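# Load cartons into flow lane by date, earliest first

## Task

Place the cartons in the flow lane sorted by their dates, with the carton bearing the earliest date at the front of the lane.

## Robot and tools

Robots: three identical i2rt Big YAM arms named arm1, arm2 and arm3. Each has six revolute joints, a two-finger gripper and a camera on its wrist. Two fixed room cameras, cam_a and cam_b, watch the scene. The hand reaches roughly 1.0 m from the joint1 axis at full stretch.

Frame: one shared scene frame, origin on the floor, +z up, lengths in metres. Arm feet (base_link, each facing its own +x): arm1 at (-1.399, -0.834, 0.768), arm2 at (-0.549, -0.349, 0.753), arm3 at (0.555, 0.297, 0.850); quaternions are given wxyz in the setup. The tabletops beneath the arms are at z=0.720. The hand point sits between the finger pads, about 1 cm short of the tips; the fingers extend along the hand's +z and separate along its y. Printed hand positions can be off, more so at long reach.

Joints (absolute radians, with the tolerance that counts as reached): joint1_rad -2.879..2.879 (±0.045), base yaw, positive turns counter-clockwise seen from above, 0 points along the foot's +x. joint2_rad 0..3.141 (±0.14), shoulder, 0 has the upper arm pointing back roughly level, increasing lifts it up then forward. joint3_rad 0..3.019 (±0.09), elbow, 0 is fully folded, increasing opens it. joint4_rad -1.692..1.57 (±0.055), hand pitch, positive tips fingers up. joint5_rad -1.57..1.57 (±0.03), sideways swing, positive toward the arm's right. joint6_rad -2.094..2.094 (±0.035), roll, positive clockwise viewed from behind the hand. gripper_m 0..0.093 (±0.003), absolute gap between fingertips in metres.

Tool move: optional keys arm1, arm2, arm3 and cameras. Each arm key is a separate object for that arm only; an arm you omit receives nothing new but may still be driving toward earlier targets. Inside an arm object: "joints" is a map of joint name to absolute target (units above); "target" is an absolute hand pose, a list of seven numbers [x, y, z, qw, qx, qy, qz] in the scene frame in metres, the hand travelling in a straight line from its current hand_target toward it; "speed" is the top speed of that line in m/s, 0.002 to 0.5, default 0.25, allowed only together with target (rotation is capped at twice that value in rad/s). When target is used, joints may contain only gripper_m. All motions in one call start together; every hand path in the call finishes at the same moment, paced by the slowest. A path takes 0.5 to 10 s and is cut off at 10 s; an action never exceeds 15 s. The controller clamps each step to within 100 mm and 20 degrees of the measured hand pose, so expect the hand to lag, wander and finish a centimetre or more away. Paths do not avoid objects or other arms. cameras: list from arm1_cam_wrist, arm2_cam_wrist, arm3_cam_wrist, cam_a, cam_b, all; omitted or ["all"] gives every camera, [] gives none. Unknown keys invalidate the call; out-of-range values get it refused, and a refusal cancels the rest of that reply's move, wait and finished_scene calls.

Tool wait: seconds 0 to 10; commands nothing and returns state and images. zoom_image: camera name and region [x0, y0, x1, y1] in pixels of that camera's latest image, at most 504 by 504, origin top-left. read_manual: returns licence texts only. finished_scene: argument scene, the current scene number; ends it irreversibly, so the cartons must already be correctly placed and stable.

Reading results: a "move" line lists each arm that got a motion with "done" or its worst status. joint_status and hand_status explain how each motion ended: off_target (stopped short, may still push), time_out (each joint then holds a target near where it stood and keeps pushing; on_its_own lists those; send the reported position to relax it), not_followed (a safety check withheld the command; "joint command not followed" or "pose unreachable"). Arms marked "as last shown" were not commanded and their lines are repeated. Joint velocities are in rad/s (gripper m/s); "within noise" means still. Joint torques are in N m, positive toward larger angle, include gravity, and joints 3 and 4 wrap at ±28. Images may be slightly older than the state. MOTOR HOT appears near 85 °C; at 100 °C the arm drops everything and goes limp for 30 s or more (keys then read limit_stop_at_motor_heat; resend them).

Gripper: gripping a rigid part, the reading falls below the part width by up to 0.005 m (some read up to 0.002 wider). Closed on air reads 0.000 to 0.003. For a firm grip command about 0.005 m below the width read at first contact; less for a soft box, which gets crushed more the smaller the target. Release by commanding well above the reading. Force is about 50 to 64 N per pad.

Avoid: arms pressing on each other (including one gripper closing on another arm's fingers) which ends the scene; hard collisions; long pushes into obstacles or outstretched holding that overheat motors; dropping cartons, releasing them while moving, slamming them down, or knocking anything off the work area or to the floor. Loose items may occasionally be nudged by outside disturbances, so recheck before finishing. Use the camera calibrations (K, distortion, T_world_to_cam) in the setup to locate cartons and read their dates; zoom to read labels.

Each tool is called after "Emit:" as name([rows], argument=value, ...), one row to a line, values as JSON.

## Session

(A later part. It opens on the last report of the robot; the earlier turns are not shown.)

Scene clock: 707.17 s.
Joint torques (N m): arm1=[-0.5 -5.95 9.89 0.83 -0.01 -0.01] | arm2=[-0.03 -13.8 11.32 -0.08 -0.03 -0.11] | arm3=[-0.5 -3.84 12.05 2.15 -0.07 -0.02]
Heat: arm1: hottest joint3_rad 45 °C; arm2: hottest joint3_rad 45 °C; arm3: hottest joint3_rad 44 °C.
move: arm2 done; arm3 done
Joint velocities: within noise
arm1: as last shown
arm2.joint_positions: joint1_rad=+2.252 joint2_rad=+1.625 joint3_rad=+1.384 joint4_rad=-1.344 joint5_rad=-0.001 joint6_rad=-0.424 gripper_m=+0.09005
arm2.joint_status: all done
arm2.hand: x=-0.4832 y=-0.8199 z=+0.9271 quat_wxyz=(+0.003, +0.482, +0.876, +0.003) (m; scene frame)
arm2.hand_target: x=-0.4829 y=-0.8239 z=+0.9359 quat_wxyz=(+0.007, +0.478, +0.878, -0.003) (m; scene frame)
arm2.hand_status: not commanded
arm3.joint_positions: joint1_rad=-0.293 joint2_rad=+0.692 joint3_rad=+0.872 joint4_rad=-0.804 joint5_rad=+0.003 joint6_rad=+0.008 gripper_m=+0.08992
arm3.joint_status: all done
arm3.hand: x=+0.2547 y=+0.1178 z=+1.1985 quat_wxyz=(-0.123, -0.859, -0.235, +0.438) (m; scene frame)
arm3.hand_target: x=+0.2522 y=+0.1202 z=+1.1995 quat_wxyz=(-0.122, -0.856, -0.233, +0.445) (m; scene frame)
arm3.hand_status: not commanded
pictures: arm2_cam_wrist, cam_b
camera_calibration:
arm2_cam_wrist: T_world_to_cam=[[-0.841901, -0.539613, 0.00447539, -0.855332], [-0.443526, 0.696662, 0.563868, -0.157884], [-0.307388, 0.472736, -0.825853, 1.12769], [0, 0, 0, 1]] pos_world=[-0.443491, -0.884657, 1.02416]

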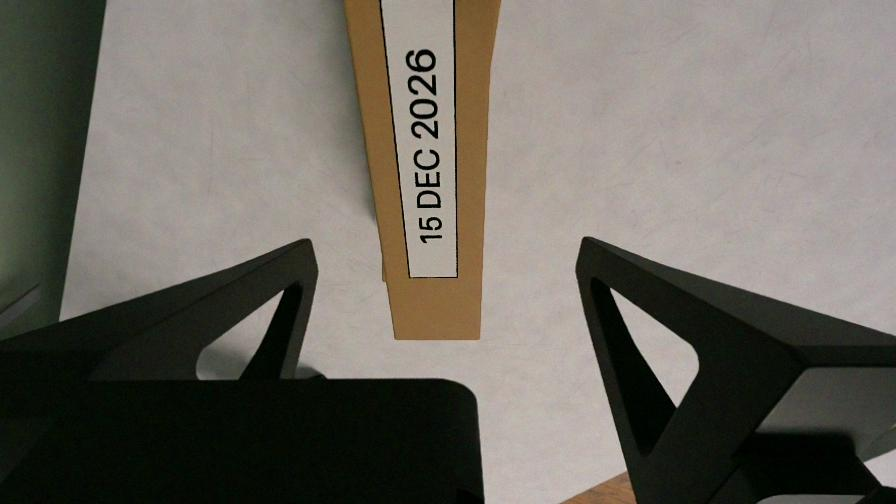

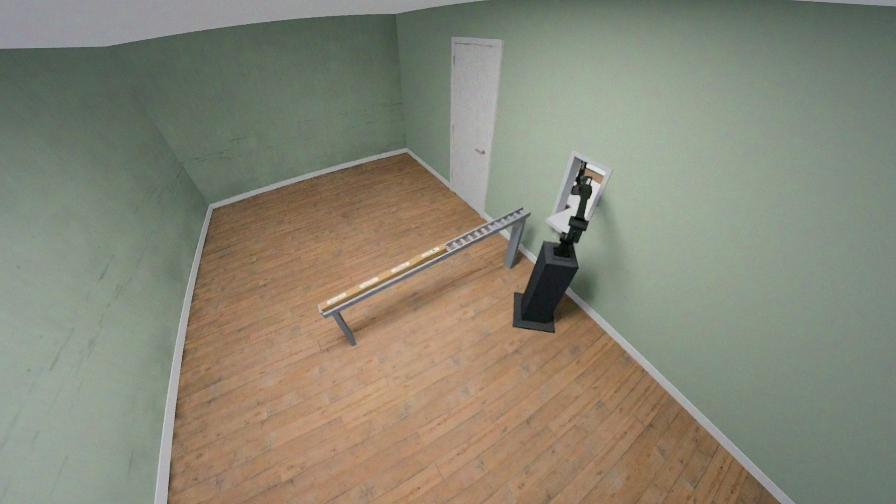

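Emit:
move(arm2={"target": [-0.475, -0.826, 0.815, 0, 0.4756, 0.8797, 0], "speed": 0.2}, cameras=["arm2_cam_wrist"])

Emit:
move(arm2={"joints": {"gripper_m": 0.052}}, cameras=[])

Emit:
move(arm2={"target": [-0.48, -0.80, 0.97, 0, 0.4756, 0.8797, 0], "speed": 0.25}, cameras=["arm2_cam_wrist"])

Scene clock: 716.17 s.
Joint torques (N m): arm1=[-0.56 -6.07 9.92 0.83 0 -0.01] | arm2=[0.67 -13.16 8.42 0.84 0.02 0] | arm3=[-0.67 -3.72 12.1 2.17 -0.05 -0.03]
Heat: arm1: hottest joint3_rad 45 °C; arm2: hottest joint3_rad 45 °C; arm3: hottest joint3_rad 45 °C.
move: arm2 done
Joint velocities: within noise
arm1, arm3: as last shown
arm2.joint_positions: joint1_rad=+2.258 joint2_rad=+1.735 joint3_rad=+1.233 joint4_rad=-1.075 joint5_rad=+0.005 joint6_rad=-0.424 gripper_m=+0.09005
arm2.joint_status: not commanded
arm2.hand: x=-0.4794 y=-0.8272 z=+0.8227 quat_wxyz=(+0.003, +0.479, +0.878, -0.002) (m; scene frame)
arm2.hand_target: x=-0.4750 y=-0.8260 z=+0.8151 quat_wxyz=(+0.000, +0.476, +0.880, +0.000) (m; scene frame)
arm2.hand_status: done (0.009 m and 0.6 deg from the pose sent, 0.113 m and 1.0 deg at the start)
pictures: arm2_cam_wrist
camera_calibration:
arm2_cam_wrist: T_world_to_cam=[[-0.838631, -0.54453, 0.0136101, -0.865644], [-0.444928, 0.699221, 0.55958, -0.0872822], [-0.314224, 0.463226, -0.828665, 1.03714], [0, 0, 0, 1]] pos_world=[-0.438896, -0.890769, 0.920063]

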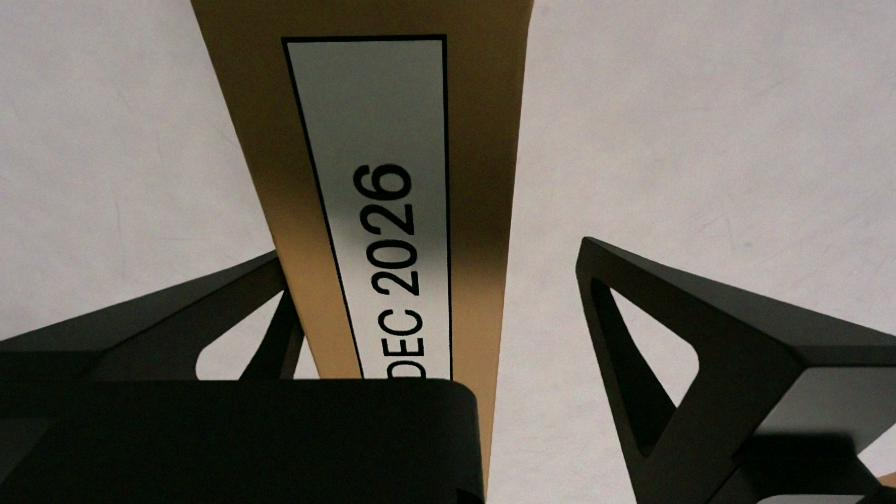

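Scene clock: 716.77 s.
Joint torques (N m): arm1=[-0.5 -6.07 9.91 0.83 -0.01 -0.01] | arm2=[0.26 -13.22 8.42 0.81 0.05 0] | arm3=[-0.85 -3.9 12.05 2.19 -0.06 -0.02]
Heat: arm1: hottest joint3_rad 45 °C; arm2: hottest joint3_rad 45 °C; arm3: hottest joint3_rad 45 °C.
move: arm2 off_target
Joint velocities: within noise
arm1.joint_positions: joint1_rad=+1.016 joint2_rad=+0.996 joint3_rad=+1.294 joint4_rad=-1.398 joint5_rad=+0.001 joint6_rad=+0.004 gripper_m=+0.08996
arm1.joint_status: not commanded
arm1.hand: x=-1.2217 y=-1.1371 z=+1.1445 quat_wxyz=(-0.202, -0.484, -0.844, +0.113) (m; scene frame)
arm1.hand_target: x=-1.2259 y=-1.1408 z=+1.1460 quat_wxyz=(-0.202, -0.489, -0.841, +0.114) (m; scene frame)
arm1.hand_status: not commanded
arm2.joint_positions: joint1_rad=+2.263 joint2_rad=+1.735 joint3_rad=+1.233 joint4_rad=-1.075 joint5_rad=+0.005 joint6_rad=-0.424 gripper_m=+0.06058
arm2.joint_status: gripper_m off_target (ended at +0.06062, target +0.05200)
arm2.hand: x=-0.4768 y=-0.8268 z=+0.8227 quat_wxyz=(+0.003, +0.477, +0.879, -0.002) (m; scene frame)
arm2.hand_target: x=-0.4751 y=-0.8260 z=+0.8151 quat_wxyz=(+0.000, +0.476, +0.880, +0.000) (m; scene frame)
arm2.hand_status: not commanded
arm3: as last shown
pictures: none
No camera images: "cameras" was empty.

Scene clock: 718.23 s.
Joint torques (N m): arm1=[-0.44 -6.07 9.91 0.83 -0.01 -0.01] | arm2=[0.26 -11.69 14.95 -0.35 0 0] | arm3=[-0.67 -3.84 12.04 2.22 -0.07 -0.03]
Heat: arm1: hottest joint3_rad 45 °C; arm2: hottest joint3_rad 46 °C; arm3: hottest joint3_rad 46 °C.
move: arm2 off_target
Joint velocities: within noise
arm1, arm3: as last shown
arm2.joint_positions: joint1_rad=+2.263 joint2_rad=+1.546 joint3_rad=+1.345 joint4_rad=-1.432 joint5_rad=+0.006 joint6_rad=-0.424 gripper_m=+0.06058
arm2.joint_status: not commanded
arm2.hand: x=-0.4849 y=-0.7812 z=+0.9479 quat_wxyz=(-0.014, +0.477, +0.879, +0.020) (m; scene frame)
arm2.hand_target: x=-0.4803 y=-0.7987 z=+0.9700 quat_wxyz=(+0.000, +0.476, +0.880, +0.000) (m; scene frame)
arm2.hand_status: off_target (0.029 m and 2.8 deg from the pose sent, 0.150 m and 0.4 deg at the start)
pictures: arm2_cam_wrist
camera_calibration:
arm2_cam_wrist: T_world_to_cam=[[-0.835451, -0.549486, -0.00930229, -0.827474], [-0.443741, 0.664495, 0.601283, -0.25802], [-0.324215, 0.50647, -0.798982, 1.11871], [0, 0, 0, 1]] pos_world=[-0.443104, -0.849827, 1.04128]

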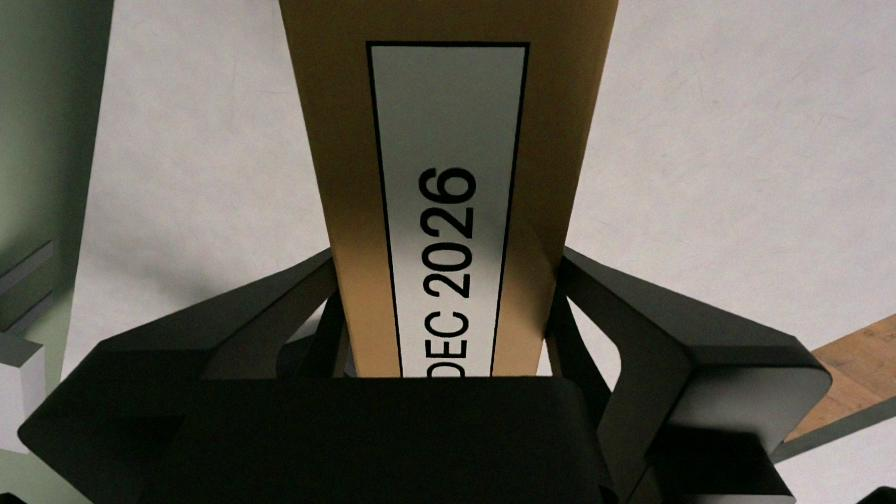

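Emit:
move(arm2={"joints": {"joint1_rad": 1.171, "joint2_rad": 1.351, "joint3_rad": 1.026, "joint4_rad": -1.246, "joint5_rad": 0, "joint6_rad": 0.183}}, cameras=[])

Emit:
move(arm2={"target": [-0.836, -0.583, 0.785, 0, 0.9750, 0.2224, 0], "speed": 0.2}, cameras=[])

Emit:
move(arm2={"target": [-0.836, -0.583, 0.755, 0, 0.9750, 0.2224, 0], "speed": 0.05}, cameras=["cam_a"])

Scene clock: 725.80 s.
Joint torques (N m): arm1=[-0.5 -6.07 9.89 0.81 0 -0.01] | arm2=[-0.44 -9.58 9.26 0.53 -0.08 0.09] | arm3=[-0.85 -3.66 12.05 2.22 -0.07 -0.04]
Heat: arm1: hottest joint3_rad 45 °C; arm2: hottest joint3_rad 47 °C; arm3: hottest joint3_rad 46 °C.
move: arm2 done
Joint velocities: within noise
arm1, arm3: as last shown
arm2.joint_positions: joint1_rad=+1.178 joint2_rad=+1.362 joint3_rad=+1.028 joint4_rad=-1.252 joint5_rad=+0.001 joint6_rad=+0.173 gripper_m=+0.06059
arm2.joint_status: all done
arm2.hand: x=-0.8452 y=-0.5655 z=+0.8971 quat_wxyz=(+0.003, +0.973, +0.231, +0.009) (m; scene frame)
arm2.hand_target: x=-0.8467 y=-0.5640 z=+0.8998 quat_wxyz=(+0.007, +0.975, +0.223, +0.004) (m; scene frame)
arm2.hand_status: not commanded
pictures: none
No camera images: "cameras" was empty.

Scene clock: 727.17 s.
Joint torques (N m): arm1=[-0.56 -6.01 9.89 0.83 0 -0.02] | arm2=[0.73 -9.52 8.01 0.73 0.07 0.08] | arm3=[-0.91 -3.66 12 2.19 -0.06 -0.02]
Heat: arm1: hottest joint3_rad 45 °C; arm2: hottest joint3_rad 47 °C; arm3: hottest joint3_rad 46 °C.
move: arm2 done
Joint velocities: within noise
arm1, arm3: as last shown
arm2.joint_positions: joint1_rad=+1.221 joint2_rad=+1.515 joint3_rad=+0.856 joint4_rad=-0.919 joint5_rad=+0.013 joint6_rad=+0.233 gripper_m=+0.06058
arm2.joint_status: not commanded
arm2.hand: x=-0.8369 y=-0.5791 z=+0.7857 quat_wxyz=(-0.001, +0.975, +0.223, +0.004) (m; scene frame)
arm2.hand_target: x=-0.8360 y=-0.5830 z=+0.7850 quat_wxyz=(+0.000, +0.975, +0.222, +0.000) (m; scene frame)
arm2.hand_status: done (0.004 m and 0.4 deg from the pose sent, 0.114 m and 1.5 deg at the start)
pictures: none
No camera images: "cameras" was empty.

Scene clock: 728.27 s.
Joint torques (N m): arm1=[-0.5 -6.01 9.91 0.8 0 -0.01] | arm2=[0.62 -8.35 6.93 1.14 0.07 0.08] | arm3=[-0.73 -3.66 12.03 2.25 -0.05 -0.03]
Heat: arm1: hottest joint3_rad 45 °C; arm2: hottest joint3_rad 47 °C; arm3: hottest joint3_rad 46 °C.
move: arm2 done
Joint velocities: within noise
arm1, arm3: as last shown
arm2.joint_positions: joint1_rad=+1.221 joint2_rad=+1.557 joint3_rad=+0.833 joint4_rad=-0.838 joint5_rad=+0.013 joint6_rad=+0.233 gripper_m=+0.06059
arm2.joint_status: not commanded
arm2.hand: x=-0.8399 y=-0.5818 z=+0.7642 quat_wxyz=(+0.003, +0.975, +0.223, -0.004) (m; scene frame)
arm2.hand_target: x=-0.8359 y=-0.5827 z=+0.7553 quat_wxyz=(+0.000, +0.975, +0.222, +0.000) (m; scene frame)
arm2.hand_status: done (0.010 m and 0.5 deg from the pose sent, 0.031 m and 0.4 deg at the start)
pictures: cam_a

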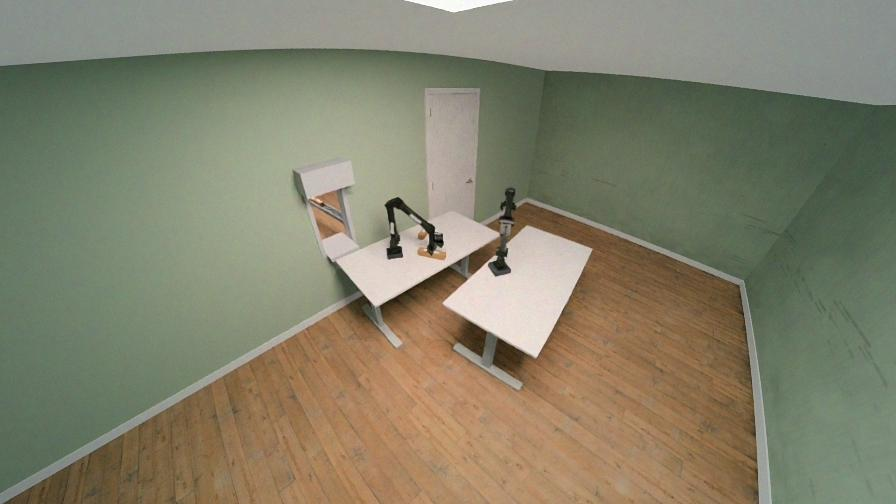

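Emit:
move(arm2={"target": [-0.836, -0.583, 0.745, 0, 0.9750, 0.2224, 0], "speed": 0.05}, cameras=[])

Emit:
move(arm2={"joints": {"gripper_m": 0.09}}, cameras=[])

Emit:
move(arm2={"target": [-0.836, -0.583, 0.92, 0, 0.9750, 0.2224, 0], "speed": 0.3}, cameras=["arm2_cam_wrist"])

Emit:
move(arm2={"joints": {"joint1_rad": 2.2515, "joint2_rad": 1.154, "joint3_rad": 1.262, "joint4_rad": -1.051, "joint5_rad": 0, "joint6_rad": 0}}, cameras=["arm2_cam_wrist"])

Scene clock: 733.70 s.
Joint torques (N m): arm1=[-0.5 -6.07 9.92 0.8 0 -0.01] | arm2=[0.62 -6.77 6.35 2.19 0.07 0.07] | arm3=[-0.67 -4.01 12.08 2.21 -0.06 -0.04]
Heat: arm1: hottest joint3_rad 45 °C; arm2: hottest joint3_rad 47 °C; arm3: hottest joint3_rad 46 °C.
move: arm2 off_target
Joint velocities: within noise
arm1, arm3: as last shown
arm2.joint_positions: joint1_rad=+1.221 joint2_rad=+1.557 joint3_rad=+0.830 joint4_rad=-0.833 joint5_rad=+0.013 joint6_rad=+0.233 gripper_m=+0.06059
arm2.joint_status: not commanded
arm2.hand: x=-0.8398 y=-0.5818 z=+0.7634 quat_wxyz=(+0.003, +0.975, +0.223, -0.005) (m; scene frame)
arm2.hand_target: x=-0.8355 y=-0.5823 z=+0.7460 quat_wxyz=(+0.000, +0.975, +0.222, +0.000) (m; scene frame)
arm2.hand_status: off_target (0.019 m and 0.6 deg from the pose sent, 0.020 m and 0.5 deg at the start)
pictures: none
No camera images: "cameras" was empty.

Scene clock: 734.37 s.
Joint torques (N m): arm1=[-0.62 -6.01 9.89 0.83 -0.01 -0.01] | arm2=[0.67 -9.29 6.37 0.77 0.06 0.08] | arm3=[-0.85 -3.6 11.99 2.18 -0.07 -0.02]
Heat: arm1: hottest joint3_rad 45 °C; arm2: hottest joint3_rad 47 °C; arm3: hottest joint3_rad 47 °C.
move: arm2 done
Joint velocities: within noise
arm1: as last shown
arm2.joint_positions: joint1_rad=+1.221 joint2_rad=+1.582 joint3_rad=+0.828 joint4_rad=-0.800 joint5_rad=+0.013 joint6_rad=+0.233 gripper_m=+0.08988
arm2.joint_status: all done
arm2.hand: x=-0.8428 y=-0.5844 z=+0.7542 quat_wxyz=(+0.004, +0.975, +0.223, -0.007) (m; scene frame)
arm2.hand_target: x=-0.8354 y=-0.5823 z=+0.7460 quat_wxyz=(+0.000, +0.975, +0.222, +0.000) (m; scene frame)
arm2.hand_status: not commanded
arm3.joint_positions: joint1_rad=-0.293 joint2_rad=+0.692 joint3_rad=+0.872 joint4_rad=-0.804 joint5_rad=+0.003 joint6_rad=+0.008 gripper_m=+0.08992
arm3.joint_status: not commanded
arm3.hand: x=+0.2547 y=+0.1178 z=+1.1985 quat_wxyz=(-0.123, -0.859, -0.235, +0.438) (m; scene frame)
arm3.hand_target: x=+0.2522 y=+0.1202 z=+1.1995 quat_wxyz=(-0.122, -0.856, -0.233, +0.445) (m; scene frame)
arm3.hand_status: not commanded
pictures: none
No camera images: "cameras" was empty.

Scene clock: 735.87 s.
Joint torques (N m): arm1=[-0.5 -6.07 9.91 0.84 -0.01 -0.01] | arm2=[0.79 -7.12 13.52 -0.02 0.05 0.11] | arm3=[-0.62 -3.9 12.04 2.21 -0.07 -0.03]
Heat: arm1: hottest joint3_rad 45 °C; arm2: hottest joint3_rad 47 °C; arm3: hottest joint3_rad 47 °C.
move: arm2 off_target
Joint velocities: within noise
arm1, arm3: as last shown
arm2.joint_positions: joint1_rad=+1.226 joint2_rad=+1.328 joint3_rad=+1.020 joint4_rad=-1.291 joint5_rad=+0.013 joint6_rad=+0.238 gripper_m=+0.08994
arm2.joint_status: not commanded
arm2.hand: x=-0.8255 y=-0.5693 z=+0.9061 quat_wxyz=(-0.006, +0.975, +0.222, +0.013) (m; scene frame)
arm2.hand_target: x=-0.8354 y=-0.5826 z=+0.9199 quat_wxyz=(+0.000, +0.975, +0.223, +0.000) (m; scene frame)
arm2.hand_status: off_target (0.022 m and 1.6 deg from the pose sent, 0.166 m and 1.0 deg at the start)
pictures: arm2_cam_wrist
camera_calibration:
arm2_cam_wrist: T_world_to_cam=[[-0.437999, 0.898799, 0.0178346, 0.132027], [0.731568, 0.344835, 0.58813, 0.275376], [0.522461, 0.270648, -0.80857, 1.44093], [0, 0, 0, 1]] pos_world=[-0.89646, -0.60361, 1.00078]

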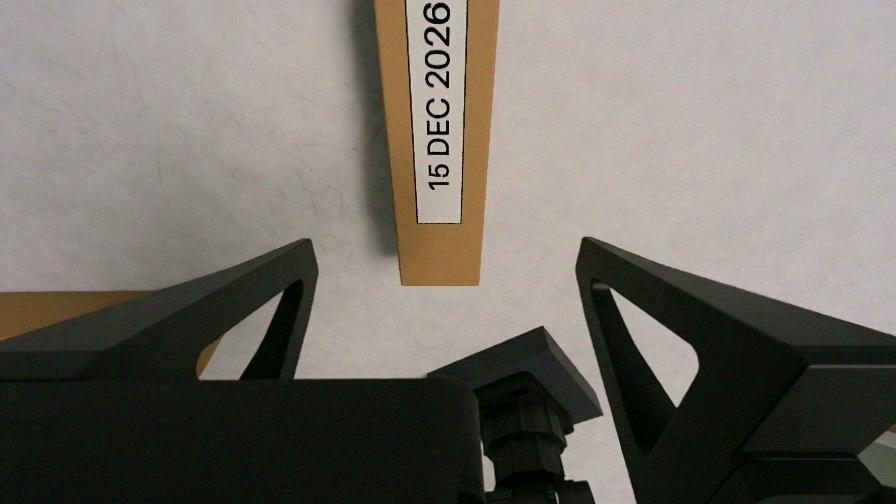

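Scene clock: 737.47 s.
Joint torques (N m): arm1=[-0.56 -6.07 9.91 0.8 0 -0.01] | arm2=[0.5 -6.95 12.97 1.83 0 -0.11] | arm3=[-0.85 -3.78 12.01 2.15 -0.05 -0.04]
Heat: arm1: hottest joint3_rad 45 °C; arm2: hottest joint3_rad 47 °C; arm3: hottest joint3_rad 47 °C.
move: arm2 done
Joint velocities: within noise
arm1.joint_positions: joint1_rad=+1.016 joint2_rad=+0.996 joint3_rad=+1.294 joint4_rad=-1.398 joint5_rad=+0.001 joint6_rad=+0.004 gripper_m=+0.08996
arm1.joint_status: not commanded
arm1.hand: x=-1.2217 y=-1.1371 z=+1.1445 quat_wxyz=(-0.202, -0.484, -0.844, +0.113) (m; scene frame)
arm1.hand_target: x=-1.2259 y=-1.1408 z=+1.1460 quat_wxyz=(-0.202, -0.489, -0.841, +0.114) (m; scene frame)
arm1.hand_status: not commanded
arm2.joint_positions: joint1_rad=+2.243 joint2_rad=+1.151 joint3_rad=+1.237 joint4_rad=-1.059 joint5_rad=+0.000 joint6_rad=+0.010 gripper_m=+0.08996
arm2.joint_status: all done
arm2.hand: x=-0.4927 y=-0.7897 z=+1.0924 quat_wxyz=(+0.230, +0.633, +0.714, -0.194) (m; scene frame)
arm2.hand_target: x=-0.4885 y=-0.7953 z=+1.1052 quat_wxyz=(+0.240, +0.623, +0.716, -0.204) (m; scene frame)
arm2.hand_status: not commanded
arm3: as last shown
pictures: arm2_cam_wrist
camera_calibration:
arm2_cam_wrist: T_world_to_cam=[[-0.992639, -0.121111, -0.000375631, -0.586289], [-0.121103, 0.992596, -0.00933273, 0.742368], [0.00150315, -0.00921854, -0.999956, 1.20867], [0, 0, 0, 1]] pos_world=[-0.493887, -0.796736, 1.21533]

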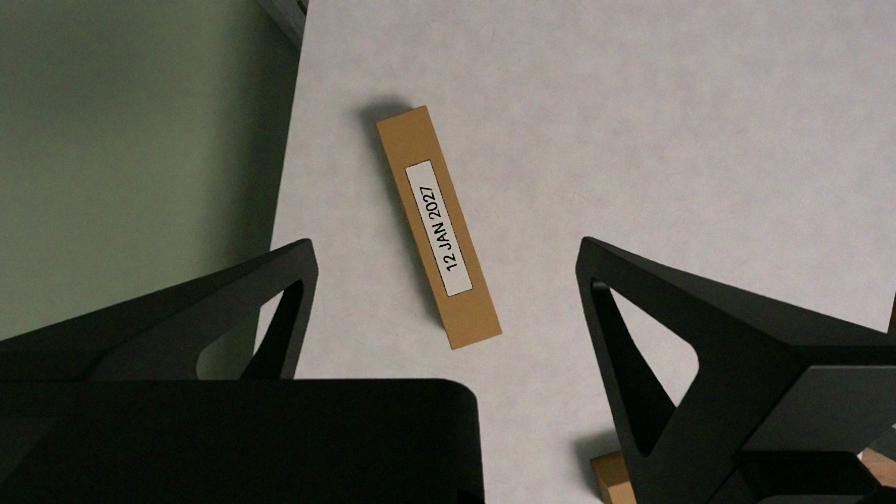

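Emit:
move(arm2={"joints": {"joint1_rad": 1.171, "joint2_rad": 1.351, "joint3_rad": 1.026, "joint4_rad": -1.246, "joint5_rad": 0, "joint6_rad": 0.183}}, cameras=[])

Emit:
move(arm2={"target": [-0.836, -0.583, 0.755, 0, 0.9750, 0.2224, 0], "speed": 0.25}, cameras=["arm2_cam_wrist"])

Emit:
move(arm2={"joints": {"gripper_m": 0.052}}, cameras=[])

Emit:
move(arm2={"target": [-0.82, -0.57, 0.95, 0, 0.9750, 0.2224, 0], "speed": 0.3}, cameras=[])

Emit:
move(arm2={"joints": {"joint1_rad": -1.553, "joint2_rad": 1.339, "joint3_rad": 1.203, "joint4_rad": -1.435, "joint5_rad": 0, "joint6_rad": 1.048}}, cameras=["arm2_cam_wrist"])

Scene clock: 752.67 s.
Joint torques (N m): arm1=[-0.56 -6.01 9.91 0.81 -0.01 -0.01] | arm2=[-0.44 -8.94 9.61 -0.05 -0.05 0.08] | arm3=[-0.56 -4.07 12.01 2.21 -0.07 -0.01]
Heat: arm1: hottest joint3_rad 45 °C; arm2: hottest joint3_rad 50 °C; arm3: hottest joint3_rad 47 °C.
move: arm2 done
Joint velocities: within noise
arm1, arm3: as last shown
arm2.joint_positions: joint1_rad=+1.179 joint2_rad=+1.354 joint3_rad=+1.026 joint4_rad=-1.238 joint5_rad=+0.001 joint6_rad=+0.173 gripper_m=+0.08997
arm2.joint_status: all done
arm2.hand: x=-0.8470 y=-0.5674 z=+0.8989 quat_wxyz=(+0.007, +0.973, +0.231, +0.001) (m; scene frame)
arm2.hand_target: x=-0.8468 y=-0.5641 z=+0.8999 quat_wxyz=(+0.007, +0.975, +0.223, +0.003) (m; scene frame)
arm2.hand_status: not commanded
pictures: none
No camera images: "cameras" was empty.

Scene clock: 754.10 s.
Joint torques (N m): arm1=[-0.5 -6.01 9.89 0.81 -0.01 -0.01] | arm2=[0.79 -8.7 7.21 0.84 0.08 0.13] | arm3=[-0.73 -3.78 11.96 2.24 -0.06 -0.02]
Heat: arm1: hottest joint3_rad 45 °C; arm2: hottest joint3_rad 50 °C; arm3: hottest joint3_rad 47 °C.
move: arm2 done
Joint velocities: within noise
arm1, arm3: as last shown
arm2.joint_positions: joint1_rad=+1.220 joint2_rad=+1.561 joint3_rad=+0.829 joint4_rad=-0.829 joint5_rad=+0.013 joint6_rad=+0.231 gripper_m=+0.08997
arm2.joint_status: not commanded
arm2.hand: x=-0.8399 y=-0.5813 z=+0.7617 quat_wxyz=(+0.003, +0.975, +0.223, -0.004) (m; scene frame)
arm2.hand_target: x=-0.8360 y=-0.5830 z=+0.7552 quat_wxyz=(+0.000, +0.975, +0.223, +0.000) (m; scene frame)
arm2.hand_status: done (0.008 m and 0.6 deg from the pose sent, 0.145 m and 1.3 deg at the start)
pictures: arm2_cam_wrist
camera_calibration:
arm2_cam_wrist: T_world_to_cam=[[-0.438149, 0.89886, 0.00871837, 0.145841], [0.748124, 0.359261, 0.55789, 0.420353], [0.498333, 0.250961, -0.829869, 1.31942], [0, 0, 0, 1]] pos_world=[-0.908084, -0.61323, 0.859159]

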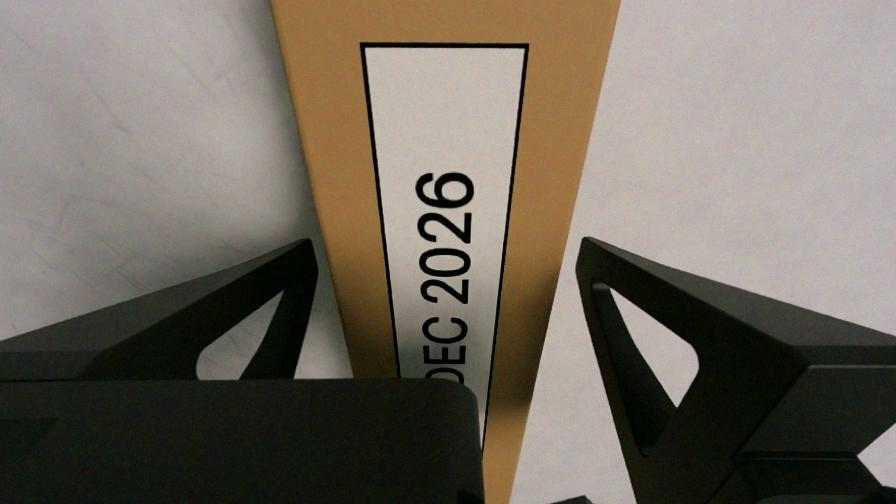

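Scene clock: 754.70 s.
Joint torques (N m): arm1=[-0.5 -6.01 9.91 0.83 0 -0.01] | arm2=[0.73 -8.7 7.21 0.75 0.06 0.09] | arm3=[-0.62 -3.96 12.07 2.22 -0.06 -0.02]
Heat: arm1: hottest joint3_rad 45 °C; arm2: hottest joint3_rad 50 °C; arm3: hottest joint3_rad 47 °C.
move: arm2 off_target
Joint velocities: within noise
arm1, arm3: as last shown
arm2.joint_positions: joint1_rad=+1.221 joint2_rad=+1.561 joint3_rad=+0.829 joint4_rad=-0.828 joint5_rad=+0.014 joint6_rad=+0.232 gripper_m=+0.06058
arm2.joint_status: gripper_m off_target (ended at +0.06061, target +0.05200)
arm2.hand: x=-0.8399 y=-0.5815 z=+0.7617 quat_wxyz=(+0.003, +0.975, +0.223, -0.004) (m; scene frame)
arm2.hand_target: x=-0.8360 y=-0.5829 z=+0.7552 quat_wxyz=(+0.000, +0.975, +0.223, +0.000) (m; scene frame)
arm2.hand_status: not commanded
pictures: none
No camera images: "cameras" was empty.

Scene clock: 756.27 s.
Joint torques (N m): arm1=[-0.56 -6.07 9.91 0.81 0 -0.01] | arm2=[0.91 -6.89 15.02 -0.24 0.03 0.07] | arm3=[-0.67 -3.78 12 2.18 -0.06 -0.02]
Heat: arm1: hottest joint3_rad 45 °C; arm2: hottest joint3_rad 50 °C; arm3: hottest joint3_rad 47 °C.
move: arm2 off_target
Joint velocities: within noise
arm1, arm3: as last shown
arm2.joint_positions: joint1_rad=+1.228 joint2_rad=+1.261 joint3_rad=+1.017 joint4_rad=-1.378 joint5_rad=+0.014 joint6_rad=+0.240 gripper_m=+0.06058
arm2.joint_status: not commanded
arm2.hand: x=-0.8062 y=-0.5539 z=+0.9269 quat_wxyz=(-0.011, +0.975, +0.222, +0.023) (m; scene frame)
arm2.hand_target: x=-0.8189 y=-0.5691 z=+0.9500 quat_wxyz=(+0.000, +0.975, +0.223, +0.000) (m; scene frame)
arm2.hand_status: off_target (0.031 m and 3.0 deg from the pose sent, 0.190 m and 0.6 deg at the start)
pictures: none
No camera images: "cameras" was empty.

Scene clock: 758.73 s.
Joint torques (N m): arm1=[-0.44 -5.95 9.92 0.8 -0.01 -0.01] | arm2=[-0.5 -10.17 13.7 -0.28 -0.02 0.09] | arm3=[-0.67 -3.66 12.04 2.19 -0.07 -0.01]
Heat: arm1: hottest joint3_rad 45 °C; arm2: hottest joint3_rad 50 °C; arm3: hottest joint3_rad 47 °C.
move: arm2 done
Joint velocities: within noise
arm1, arm3: as last shown
arm2.joint_positions: joint1_rad=-1.548 joint2_rad=+1.352 joint3_rad=+1.153 joint4_rad=-1.426 joint5_rad=+0.002 joint6_rad=+1.039 gripper_m=+0.06060
arm2.joint_status: all done
arm2.hand: x=-0.3686 y=-0.0281 z=+0.9449 quat_wxyz=(+0.008, +0.008, -0.999, +0.030) (m; scene frame)
arm2.hand_target: x=-0.3612 y=-0.0179 z=+0.9681 quat_wxyz=(-0.005, +0.000, -1.000, +0.006) (m; scene frame)
arm2.hand_status: not commanded
pictures: arm2_cam_wrist
camera_calibration:
arm2_cam_wrist: T_world_to_cam=[[0.0209166, -0.997165, 0.0722816, -0.0905175], [-0.815687, 0.024785, 0.577963, -0.838089], [-0.578116, -0.0710481, -0.812856, 0.675864], [0, 0, 0, 1]] pos_world=[-0.290998, -0.02147, 1.04031]

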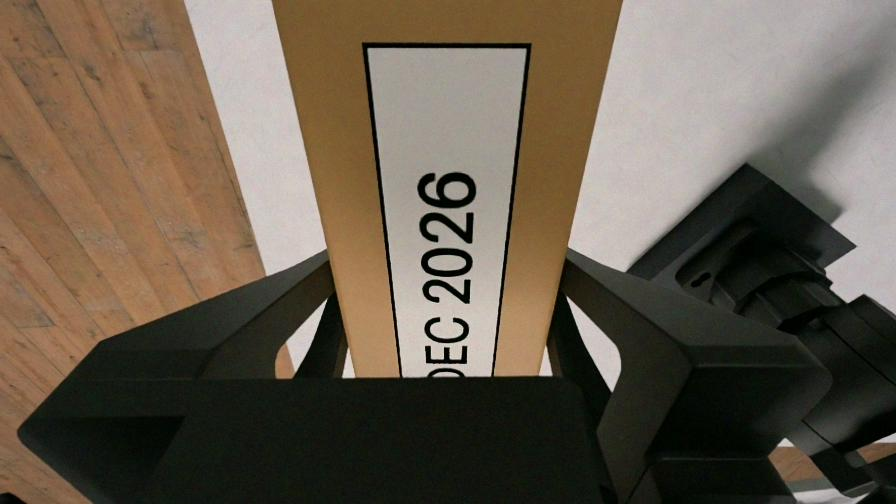

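Emit:
move(arm2={"target": [0.02, 0.003, 0.96, 0, 0, 1, 0], "speed": 0.3}, cameras=[])

Emit:
move(arm2={"target": [0.02, 0.003, 0.83, 0, 0, 1, 0], "speed": 0.2}, cameras=[])

Emit:
move(arm2={"target": [0.02, 0.003, 0.775, 0, 0, 1, 0], "speed": 0.06}, cameras=[])

Emit:
move(arm2={"joints": {"gripper_m": 0.09}}, cameras=["arm3_cam_wrist"])

Scene clock: 767.73 s.
Joint torques (N m): arm1=[-0.62 -6.07 9.91 0.81 0 -0.01] | arm2=[-0.21 -20.54 15.65 -0.31 -0.08 -0.11] | arm3=[-0.91 -3.9 12.03 2.24 -0.07 -0.02]
Heat: arm1: hottest joint3_rad 45 °C; arm2: hottest joint3_rad 53 °C; arm3: hottest joint3_rad 47 °C.
move: arm2 off_target
Joint velocities: within noise
arm1: as last shown
arm2.joint_positions: joint1_rad=-2.057 joint2_rad=+2.149 joint3_rad=+2.198 joint4_rad=-1.675 joint5_rad=-0.012 joint6_rad=+0.558 gripper_m=+0.06060
arm2.joint_status: not commanded
arm2.hand: x=+0.0076 y=-0.0066 z=+0.9383 quat_wxyz=(+0.022, -0.007, -1.000, +0.015) (m; scene frame)
arm2.hand_target: x=+0.0185 y=+0.0022 z=+0.9601 quat_wxyz=(-0.001, +0.000, -1.000, +0.000) (m; scene frame)
arm2.hand_status: off_target (0.027 m and 3.1 deg from the pose sent, 0.390 m and 3.7 deg at the start)
arm3.joint_positions: joint1_rad=-0.293 joint2_rad=+0.692 joint3_rad=+0.872 joint4_rad=-0.804 joint5_rad=+0.003 joint6_rad=+0.008 gripper_m=+0.08992
arm3.joint_status: not commanded
arm3.hand: x=+0.2547 y=+0.1178 z=+1.1985 quat_wxyz=(-0.123, -0.859, -0.235, +0.438) (m; scene frame)
arm3.hand_target: x=+0.2522 y=+0.1202 z=+1.1995 quat_wxyz=(-0.122, -0.856, -0.233, +0.445) (m; scene frame)
arm3.hand_status: not commanded
pictures: none
No camera images: "cameras" was empty.

Scene clock: 769.20 s.
Joint torques (N m): arm1=[-0.56 -6.07 9.91 0.83 0 -0.01] | arm2=[0.09 -22.42 10.02 0.59 -0.08 -0.09] | arm3=[-0.56 -3.84 12.05 2.21 -0.05 -0.02]
Heat: arm1: hottest joint3_rad 45 °C; arm2: hottest joint3_rad 53 °C; arm3: hottest joint3_rad 47 °C.
move: arm2 done
Joint velocities: within noise
arm1, arm3: as last shown
arm2.joint_positions: joint1_rad=-2.057 joint2_rad=+2.189 joint3_rad=+1.977 joint4_rad=-1.372 joint5_rad=-0.012 joint6_rad=+0.558 gripper_m=+0.06060
arm2.joint_status: not commanded
arm2.hand: x=+0.0199 y=-0.0010 z=+0.8281 quat_wxyz=(+0.004, -0.006, -1.000, +0.004) (m; scene frame)
arm2.hand_target: x=+0.0200 y=+0.0031 z=+0.8301 quat_wxyz=(+0.000, +0.000, -1.000, +0.000) (m; scene frame)
arm2.hand_status: done (0.004 m and 1.0 deg from the pose sent, 0.109 m and 3.1 deg at the start)
pictures: none
No camera images: "cameras" was empty.

Scene clock: 770.73 s.
Joint torques (N m): arm1=[-0.5 -6.07 9.89 0.81 -0.01 -0.01] | arm2=[0.15 -20.89 8.98 0.66 -0.06 -0.09] | arm3=[-0.62 -3.72 12.03 2.25 -0.07 -0.02]
Heat: arm1: hottest joint3_rad 45 °C; arm2: hottest joint3_rad 53 °C; arm3: hottest joint3_rad 47 °C.
move: arm2 off_target
Joint velocities: within noise
arm1.joint_positions: joint1_rad=+1.016 joint2_rad=+0.996 joint3_rad=+1.294 joint4_rad=-1.398 joint5_rad=+0.001 joint6_rad=+0.004 gripper_m=+0.08996
arm1.joint_status: not commanded
arm1.hand: x=-1.2217 y=-1.1371 z=+1.1445 quat_wxyz=(-0.202, -0.484, -0.844, +0.113) (m; scene frame)
arm1.hand_target: x=-1.2259 y=-1.1408 z=+1.1460 quat_wxyz=(-0.202, -0.489, -0.841, +0.114) (m; scene frame)
arm1.hand_status: not commanded
arm2.joint_positions: joint1_rad=-2.057 joint2_rad=+2.215 joint3_rad=+1.913 joint4_rad=-1.257 joint5_rad=-0.013 joint6_rad=+0.558 gripper_m=+0.06060
arm2.joint_status: not commanded
arm2.hand: x=+0.0239 y=+0.0008 z=+0.7873 quat_wxyz=(-0.006, -0.006, -1.000, -0.003) (m; scene frame)
arm2.hand_target: x=+0.0198 y=+0.0030 z=+0.7751 quat_wxyz=(+0.000, +0.000, -1.000, +0.000) (m; scene frame)
arm2.hand_status: off_target (0.013 m and 1.1 deg from the pose sent, 0.053 m and 1.0 deg at the start)
arm3: as last shown
pictures: none
No camera images: "cameras" was empty.

Scene clock: 771.37 s.
Joint torques (N m): arm1=[-0.5 -5.95 9.89 0.83 -0.01 -0.01] | arm2=[0.15 -20.6 9.01 0.68 -0.06 -0.08] | arm3=[-0.85 -3.66 12.05 2.21 -0.05 -0.03]
Heat: arm1: hottest joint3_rad 45 °C; arm2: hottest joint3_rad 52 °C; arm3: hottest joint3_rad 47 °C.
move: arm2 done
Joint velocities: arm1=[within noise] | arm2=[-0.005 -0.044 0.007 0.002 -0.022 -0.051 0.002] | arm3=[within noise]
arm1, arm3: as last shown
arm2.joint_positions: joint1_rad=-2.057 joint2_rad=+2.215 joint3_rad=+1.913 joint4_rad=-1.257 joint5_rad=-0.013 joint6_rad=+0.558 gripper_m=+0.08987
arm2.joint_status: all done
arm2.hand: x=+0.0239 y=+0.0008 z=+0.7873 quat_wxyz=(-0.006, -0.006, -1.000, -0.003) (m; scene frame)
arm2.hand_target: x=+0.0198 y=+0.0029 z=+0.7751 quat_wxyz=(+0.000, +0.000, -1.000, +0.000) (m; scene frame)
arm2.hand_status: not commanded
pictures: arm3_cam_wrist
camera_calibration:
arm3_cam_wrist: T_world_to_cam=[[-0.504851, 0.862979, -0.0198475, 0.0516414], [0.825822, 0.476165, -0.302136, 0.0975939], [-0.251286, -0.168924, -0.953058, 1.34914], [0, 0, 0, 1]] pos_world=[0.284496, 0.136866, 1.31632]

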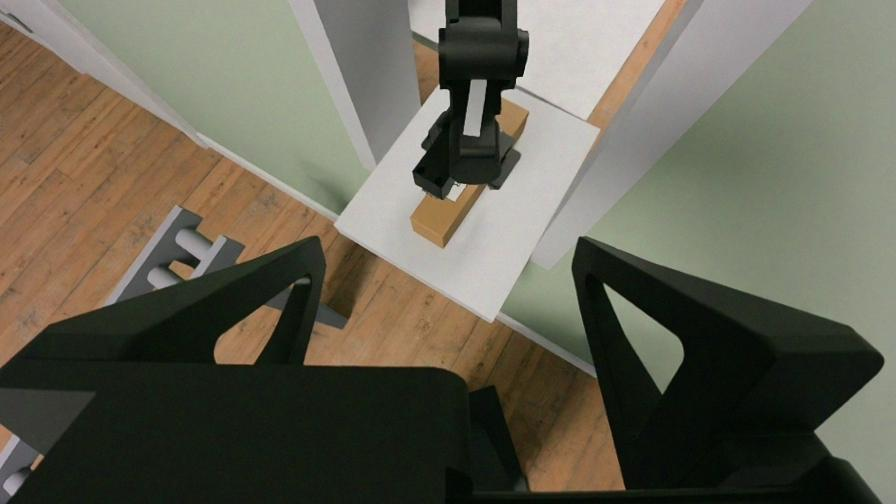

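Emit:
move(arm2={"target": [0.02, 0.003, 0.93, 0, 0, 1, 0], "speed": 0.3}, cameras=[])

Emit:
move(arm2={"target": [-0.36, -0.02, 0.97, 0, 0, 1, 0], "speed": 0.35}, arm3={"target": [0.025, 0.003, 0.93, 0, 1, 0, 0], "speed": 0.35}, cameras=["arm3_cam_wrist"])

Scene clock: 777.77 s.
Joint torques (N m): arm1=[-0.5 -6.07 9.91 0.81 0 -0.01] | arm2=[-0.09 -20.01 14.39 -0.13 -0.04 -0.11] | arm3=[-0.56 -3.96 12.03 2.21 -0.06 -0.04]
Heat: arm1: hottest joint3_rad 45 °C; arm2: hottest joint3_rad 52 °C; arm3: hottest joint3_rad 47 °C.
move: arm2 off_target
Joint velocities: within noise
arm1, arm3: as last shown
arm2.joint_positions: joint1_rad=-2.057 joint2_rad=+2.130 joint3_rad=+2.130 joint4_rad=-1.595 joint5_rad=-0.013 joint6_rad=+0.558 gripper_m=+0.08995
arm2.joint_status: not commanded
arm2.hand: x=+0.0100 y=-0.0052 z=+0.9239 quat_wxyz=(+0.009, -0.006, -1.000, +0.007) (m; scene frame)
arm2.hand_target: x=+0.0193 y=+0.0027 z=+0.9300 quat_wxyz=(-0.001, +0.000, -1.000, +0.000) (m; scene frame)
arm2.hand_status: off_target (0.014 m and 1.5 deg from the pose sent, 0.143 m and 1.1 deg at the start)
pictures: none
No camera images: "cameras" was empty.

Scene clock: 780.37 s.
Joint torques (N m): arm1=[-0.5 -5.95 9.91 0.83 -0.01 -0.02] | arm2=[0.44 -9 8.87 -0.03 0.13 0.12] | arm3=[-0.56 -22.95 14.48 0.01 -0.01 0.15]
Heat: arm1: hottest joint3_rad 45 °C; arm2: hottest joint3_rad 51 °C; arm3: hottest joint3_rad 47 °C.
move: arm2 done; arm3 off_target
Joint velocities: within noise
arm1: as last shown
arm2.joint_positions: joint1_rad=-1.573 joint2_rad=+1.332 joint3_rad=+1.217 joint4_rad=-1.428 joint5_rad=-0.016 joint6_rad=+1.026 gripper_m=+0.08995
arm2.joint_status: not commanded
arm2.hand: x=-0.3545 y=-0.0158 z=+0.9760 quat_wxyz=(-0.005, +0.002, -1.000, -0.010) (m; scene frame)
arm2.hand_target: x=-0.3600 y=-0.0200 z=+0.9701 quat_wxyz=(+0.000, +0.000, -1.000, +0.000) (m; scene frame)
arm2.hand_status: done (0.009 m and 1.3 deg from the pose sent, 0.373 m and 1.5 deg at the start)
arm3.joint_positions: joint1_rad=-0.318 joint2_rad=+1.978 joint3_rad=+1.639 joint4_rad=-1.242 joint5_rad=+0.004 joint6_rad=+0.500 gripper_m=+0.08992
arm3.joint_status: not commanded
arm3.hand: x=+0.0398 y=+0.0052 z=+0.9271 quat_wxyz=(+0.004, -1.000, -0.009, -0.005) (m; scene frame)
arm3.hand_target: x=+0.0254 y=+0.0034 z=+0.9301 quat_wxyz=(+0.000, -1.000, +0.000, +0.000) (m; scene frame)
arm3.hand_status: off_target (0.015 m and 1.3 deg from the pose sent, 0.372 m and 61.6 deg at the start)
pictures: arm3_cam_wrist
camera_calibration:
arm3_cam_wrist: T_world_to_cam=[[-0.00258409, 0.999977, 0.00629021, -0.0100773], [0.797494, -0.00173428, 0.603324, -0.589238], [0.603321, 0.00657545, -0.797472, 0.838377], [0, 0, 0, 1]] pos_world=[-0.0359226, 0.0035425, 1.02415]

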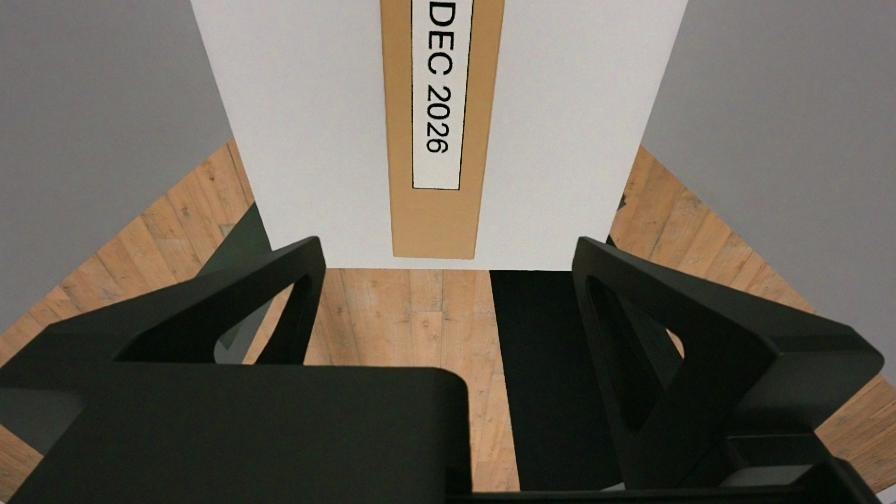

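Emit:
move(arm3={"target": [0.015, -0.007, 0.772, 0, 1, 0, 0], "speed": 0.2}, cameras=[])

Emit:
move(arm3={"joints": {"gripper_m": 0.052}}, cameras=["arm3_cam_wrist"])

Emit:
move(arm3={"target": [0.02, 0.0, 0.95, 0, 1, 0, 0], "speed": 0.3}, cameras=[])

Emit:
move(arm3={"target": [0.74, -0.345, 0.93, 0, 0.9992, 0, -0.0401], "speed": 0.35}, cameras=[])

Emit:
move(arm3={"target": [0.745, -0.35, 0.81, 0, 0.9992, 0, -0.0401], "speed": 0.15}, cameras=["arm3_cam_wrist"])

Scene clock: 789.83 s.
Joint torques (N m): arm1=[-0.56 -6.01 9.91 0.81 0 -0.01] | arm2=[0.44 -9 8.85 -0.05 0.13 0.09] | arm3=[-0.21 -24.7 10.39 0.72 -0.04 0.15]
Heat: arm1: hottest joint3_rad 45 °C; arm2: hottest joint3_rad 50 °C; arm3: hottest joint3_rad 47 °C.
move: arm3 done
Joint velocities: within noise
arm1, arm2: as last shown
arm3.joint_positions: joint1_rad=-0.318 joint2_rad=+2.205 joint3_rad=+1.597 joint4_rad=-0.964 joint5_rad=+0.004 joint6_rad=+0.506 gripper_m=+0.08992
arm3.joint_status: not commanded
arm3.hand: x=+0.0207 y=-0.0059 z=+0.7800 quat_wxyz=(+0.002, -1.000, -0.006, -0.001) (m; scene frame)
arm3.hand_target: x=+0.0152 y=-0.0068 z=+0.7721 quat_wxyz=(+0.000, -1.000, +0.000, +0.000) (m; scene frame)
arm3.hand_status: done (0.010 m and 0.7 deg from the pose sent, 0.158 m and 1.3 deg at the start)
pictures: none
No camera images: "cameras" was empty.

Scene clock: 790.47 s.
Joint torques (N m): arm1=[-0.56 -6.12 9.94 0.81 0 -0.02] | arm2=[0.5 -9 8.85 -0.06 0.12 0.09] | arm3=[-0.21 -24.88 10.43 0.69 -0.01 0.12]
Heat: arm1: hottest joint3_rad 45 °C; arm2: hottest joint3_rad 50 °C; arm3: hottest joint3_rad 47 °C.
move: arm3 off_target
Joint velocities: within noise
arm1, arm2: as last shown
arm3.joint_positions: joint1_rad=-0.318 joint2_rad=+2.205 joint3_rad=+1.597 joint4_rad=-0.964 joint5_rad=+0.003 joint6_rad=+0.508 gripper_m=+0.05845
arm3.joint_status: gripper_m off_target (ended at +0.05848, target +0.05200)
arm3.hand: x=+0.0207 y=-0.0059 z=+0.7800 quat_wxyz=(+0.002, -1.000, -0.005, -0.001) (m; scene frame)
arm3.hand_target: x=+0.0152 y=-0.0068 z=+0.7721 quat_wxyz=(+0.000, -1.000, +0.000, +0.000) (m; scene frame)
arm3.hand_status: not commanded
pictures: arm3_cam_wrist
camera_calibration:
arm3_cam_wrist: T_world_to_cam=[[0.00583282, 0.999982, 0.00126235, 0.00567695], [0.802328, -0.00543338, 0.596859, -0.480359], [0.596855, -0.00246855, -0.802345, 0.736506], [0, 0, 0, 1]] pos_world=[-0.0542153, -0.00646872, 0.877632]

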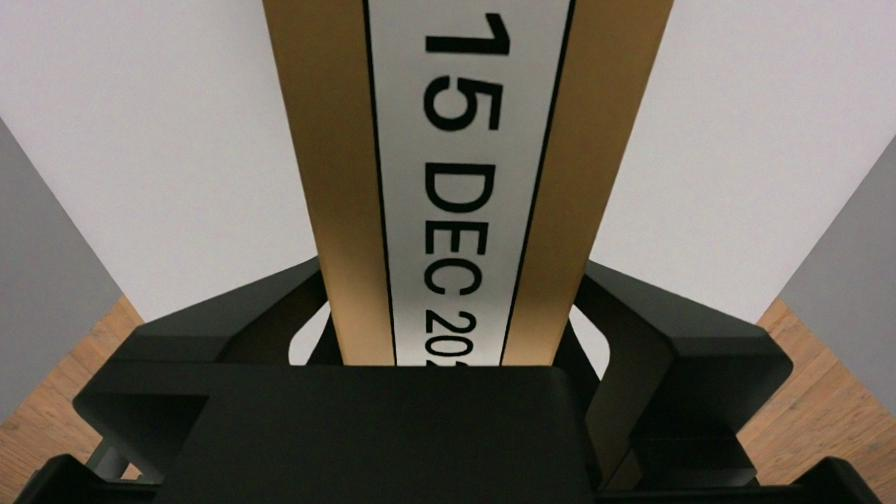

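Scene clock: 792.00 s.
Joint torques (N m): arm1=[-0.5 -6.12 9.91 0.84 0 -0.01] | arm2=[0.44 -9 8.85 -0.03 0.12 0.09] | arm3=[-0.67 -25.58 15.1 -0.05 0.02 0.07]
Heat: arm1: hottest joint3_rad 45 °C; arm2: hottest joint3_rad 50 °C; arm3: hottest joint3_rad 47 °C.
move: arm3 off_target
Joint velocities: within noise
arm1, arm2: as last shown
arm3.joint_positions: joint1_rad=-0.318 joint2_rad=+1.999 joint3_rad=+1.685 joint4_rad=-1.297 joint5_rad=+0.003 joint6_rad=+0.508 gripper_m=+0.05845
arm3.joint_status: not commanded
arm3.hand: x=+0.0378 y=+0.0039 z=+0.9322 quat_wxyz=(+0.011, -1.000, -0.005, -0.018) (m; scene frame)
arm3.hand_target: x=+0.0209 y=+0.0006 z=+0.9503 quat_wxyz=(+0.000, -1.000, +0.000, +0.000) (m; scene frame)
arm3.hand_status: off_target (0.026 m and 2.5 deg from the pose sent, 0.170 m and 0.6 deg at the start; pose on its path clipped on 6 of 46 steps)
pictures: none
No camera images: "cameras" was empty.

Scene clock: 795.47 s.
Joint torques (N m): arm1=[-0.56 -6.01 9.89 0.81 0 -0.01] | arm2=[0.44 -9 8.85 -0.03 0.12 0.09] | arm3=[-0.67 -27.11 15.99 -0.24 0.33 0.18]
Heat: arm1: hottest joint3_rad 45 °C; arm2: hottest joint3_rad 49 °C; arm3: hottest joint3_rad 47 °C.
move: arm3 off_target
Joint velocities: within noise
arm1, arm2: as last shown
arm3.joint_positions: joint1_rad=+1.045 joint2_rad=+2.180 joint3_rad=+1.941 joint4_rad=-1.391 joint5_rad=+0.074 joint6_rad=+1.865 gripper_m=+0.05845
arm3.joint_status: not commanded
arm3.hand: x=+0.7406 y=-0.3262 z=+0.9170 quat_wxyz=(+0.018, -0.999, -0.009, +0.043) (m; scene frame)
arm3.hand_target: x=+0.7396 y=-0.3439 z=+0.9301 quat_wxyz=(-0.001, -0.999, +0.000, +0.040) (m; scene frame)
arm3.hand_status: off_target (0.023 m and 2.3 deg from the pose sent, 0.784 m and 6.8 deg at the start)
pictures: none
No camera images: "cameras" was empty.

Scene clock: 796.93 s.
Joint torques (N m): arm1=[-0.56 -5.95 9.91 0.83 0 -0.01] | arm2=[0.5 -9 8.87 -0.02 0.13 0.09] | arm3=[-0.26 -29.33 10.78 0.39 0.33 0.17]
Heat: arm1: hottest joint3_rad 45 °C; arm2: hottest joint3_rad 49 °C; arm3: hottest joint3_rad 47 °C.
move: arm3 done
Joint velocities: within noise
arm1.joint_positions: joint1_rad=+1.016 joint2_rad=+0.996 joint3_rad=+1.294 joint4_rad=-1.398 joint5_rad=+0.001 joint6_rad=+0.004 gripper_m=+0.08996
arm1.joint_status: not commanded
arm1.hand: x=-1.2217 y=-1.1371 z=+1.1445 quat_wxyz=(-0.202, -0.484, -0.844, +0.113) (m; scene frame)
arm1.hand_target: x=-1.2259 y=-1.1408 z=+1.1460 quat_wxyz=(-0.202, -0.489, -0.841, +0.114) (m; scene frame)
arm1.hand_status: not commanded
arm2: as last shown
arm3.joint_positions: joint1_rad=+1.045 joint2_rad=+2.327 joint3_rad=+1.900 joint4_rad=-1.186 joint5_rad=+0.074 joint6_rad=+1.870 gripper_m=+0.05845
arm3.joint_status: not commanded
arm3.hand: x=+0.7462 y=-0.3429 z=+0.8063 quat_wxyz=(+0.009, -0.999, -0.007, +0.040) (m; scene frame)
arm3.hand_target: x=+0.7450 y=-0.3498 z=+0.8101 quat_wxyz=(+0.000, -0.999, +0.000, +0.040) (m; scene frame)
arm3.hand_status: done (0.008 m and 1.3 deg from the pose sent, 0.110 m and 2.3 deg at the start)
pictures: arm3_cam_wrist
camera_calibration:
arm3_cam_wrist: T_world_to_cam=[[0.00328224, 0.999877, 0.0153247, 0.328952], [0.848781, -0.0108884, 0.528632, -1.06149], [0.528734, 0.0112722, -0.848713, 0.416654], [0, 0, 0, 1]] pos_world=[0.679597, -0.345166, 0.909718]

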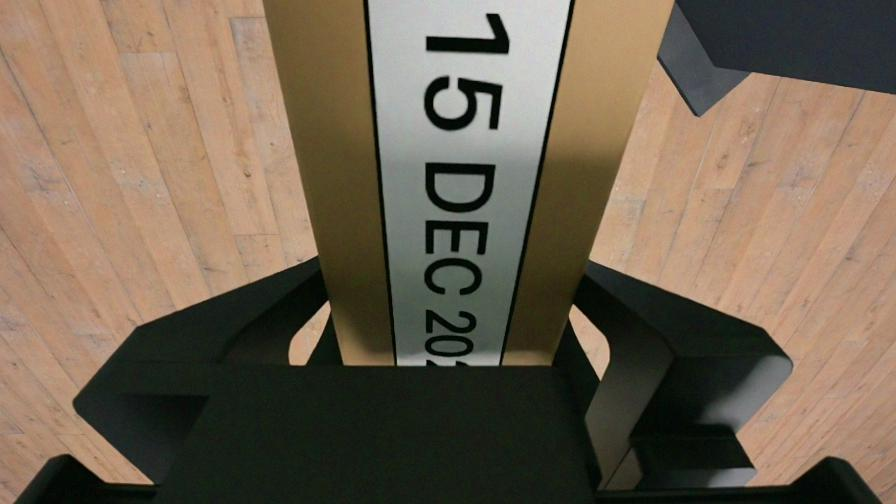

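Emit:
move(arm3={"target": [0.745, -0.333, 0.785, 0, 0.9992, 0, -0.0401], "speed": 0.12}, cameras=["arm3_cam_wrist"])

Scene clock: 800.57 s.
Joint torques (N m): arm1=[-0.44 -6.07 9.91 0.81 0 -0.01] | arm2=[0.38 -9 8.87 -0.03 0.12 0.09] | arm3=[0.56 -29.74 9.66 0.38 0.31 0.15]
Heat: arm1: hottest joint3_rad 45 °C; arm2: hottest joint3_rad 49 °C; arm3: hottest joint3_rad 47 °C.
move: arm3 done
Joint velocities: within noise
arm1, arm2: as last shown
arm3.joint_positions: joint1_rad=+1.045 joint2_rad=+2.327 joint3_rad=+1.815 joint4_rad=-1.105 joint5_rad=+0.074 joint6_rad=+1.877 gripper_m=+0.05845
arm3.joint_status: not commanded
arm3.hand: x=+0.7415 y=-0.3282 z=+0.7775 quat_wxyz=(+0.011, -0.999, -0.003, +0.041) (m; scene frame)
arm3.hand_target: x=+0.7450 y=-0.3329 z=+0.7851 quat_wxyz=(+0.000, -0.999, +0.000, +0.040) (m; scene frame)
arm3.hand_status: done (0.010 m and 1.3 deg from the pose sent, 0.024 m and 1.3 deg at the start)
pictures: arm3_cam_wrist
camera_calibration:
arm3_cam_wrist: T_world_to_cam=[[0.0107991, 0.99978, 0.0179916, 0.307065], [0.849326, -0.0186674, 0.527539, -1.04423], [0.527758, 0.00958379, -0.84934, 0.395211], [0, 0, 0, 1]] pos_world=[0.675002, -0.330278, 0.881017]

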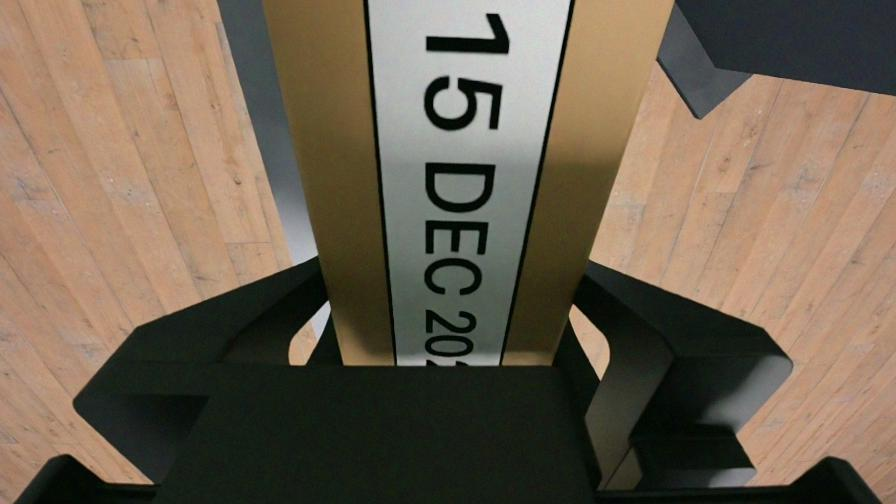

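Emit:
move(arm3={"target": [0.745, -0.343, 0.757, 0, 0.9992, 0, -0.0401], "speed": 0.08}, cameras=["arm3_cam_wrist"])

Scene clock: 805.03 s.
Joint torques (N m): arm1=[-0.5 -6.07 9.92 0.81 0 -0.01] | arm2=[0.38 -9 8.87 -0.02 0.12 0.09] | arm3=[-0.03 -26.23 12.66 0.42 0.35 0.13]
Heat: arm1: hottest joint3_rad 45 °C; arm2: hottest joint3_rad 49 °C; arm3: hottest joint3_rad 46 °C.
move: arm3 off_target
Joint velocities: within noise
arm1, arm2: as last shown
arm3.joint_positions: joint1_rad=+1.045 joint2_rad=+2.350 joint3_rad=+1.817 joint4_rad=-1.078 joint5_rad=+0.073 joint6_rad=+1.877 gripper_m=+0.05845
arm3.joint_status: not commanded
arm3.hand: x=+0.7424 y=-0.3305 z=+0.7631 quat_wxyz=(+0.008, -0.999, -0.003, +0.040) (m; scene frame)
arm3.hand_target: x=+0.7449 y=-0.3425 z=+0.7573 quat_wxyz=(+0.000, -0.999, +0.000, +0.040) (m; scene frame)
arm3.hand_status: off_target (0.014 m and 1.0 deg from the pose sent, 0.025 m and 1.3 deg at the start)
pictures: arm3_cam_wrist
camera_calibration:
arm3_cam_wrist: T_world_to_cam=[[0.0108631, 0.999856, 0.0130416, 0.313389], [0.848259, -0.0161204, 0.529337, -1.0372], [0.529471, 0.00531242, -0.848312, 0.379077], [0, 0, 0, 1]] pos_world=[0.675702, -0.332078, 0.866517]

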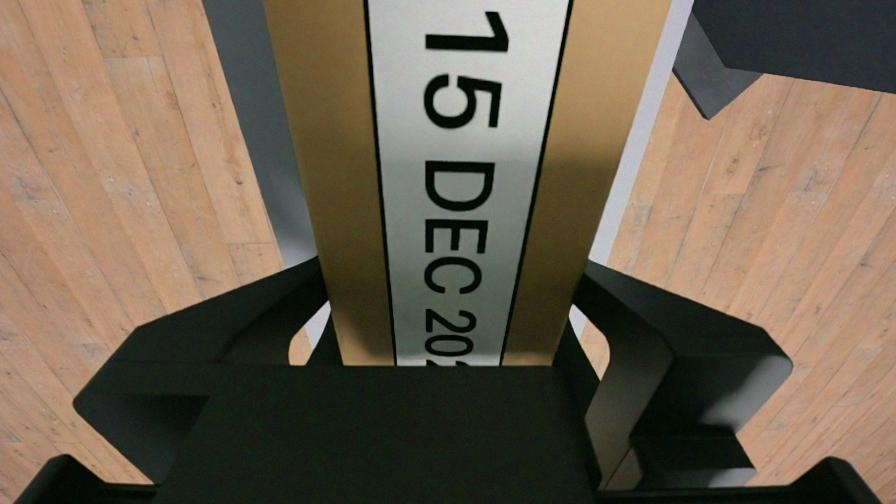

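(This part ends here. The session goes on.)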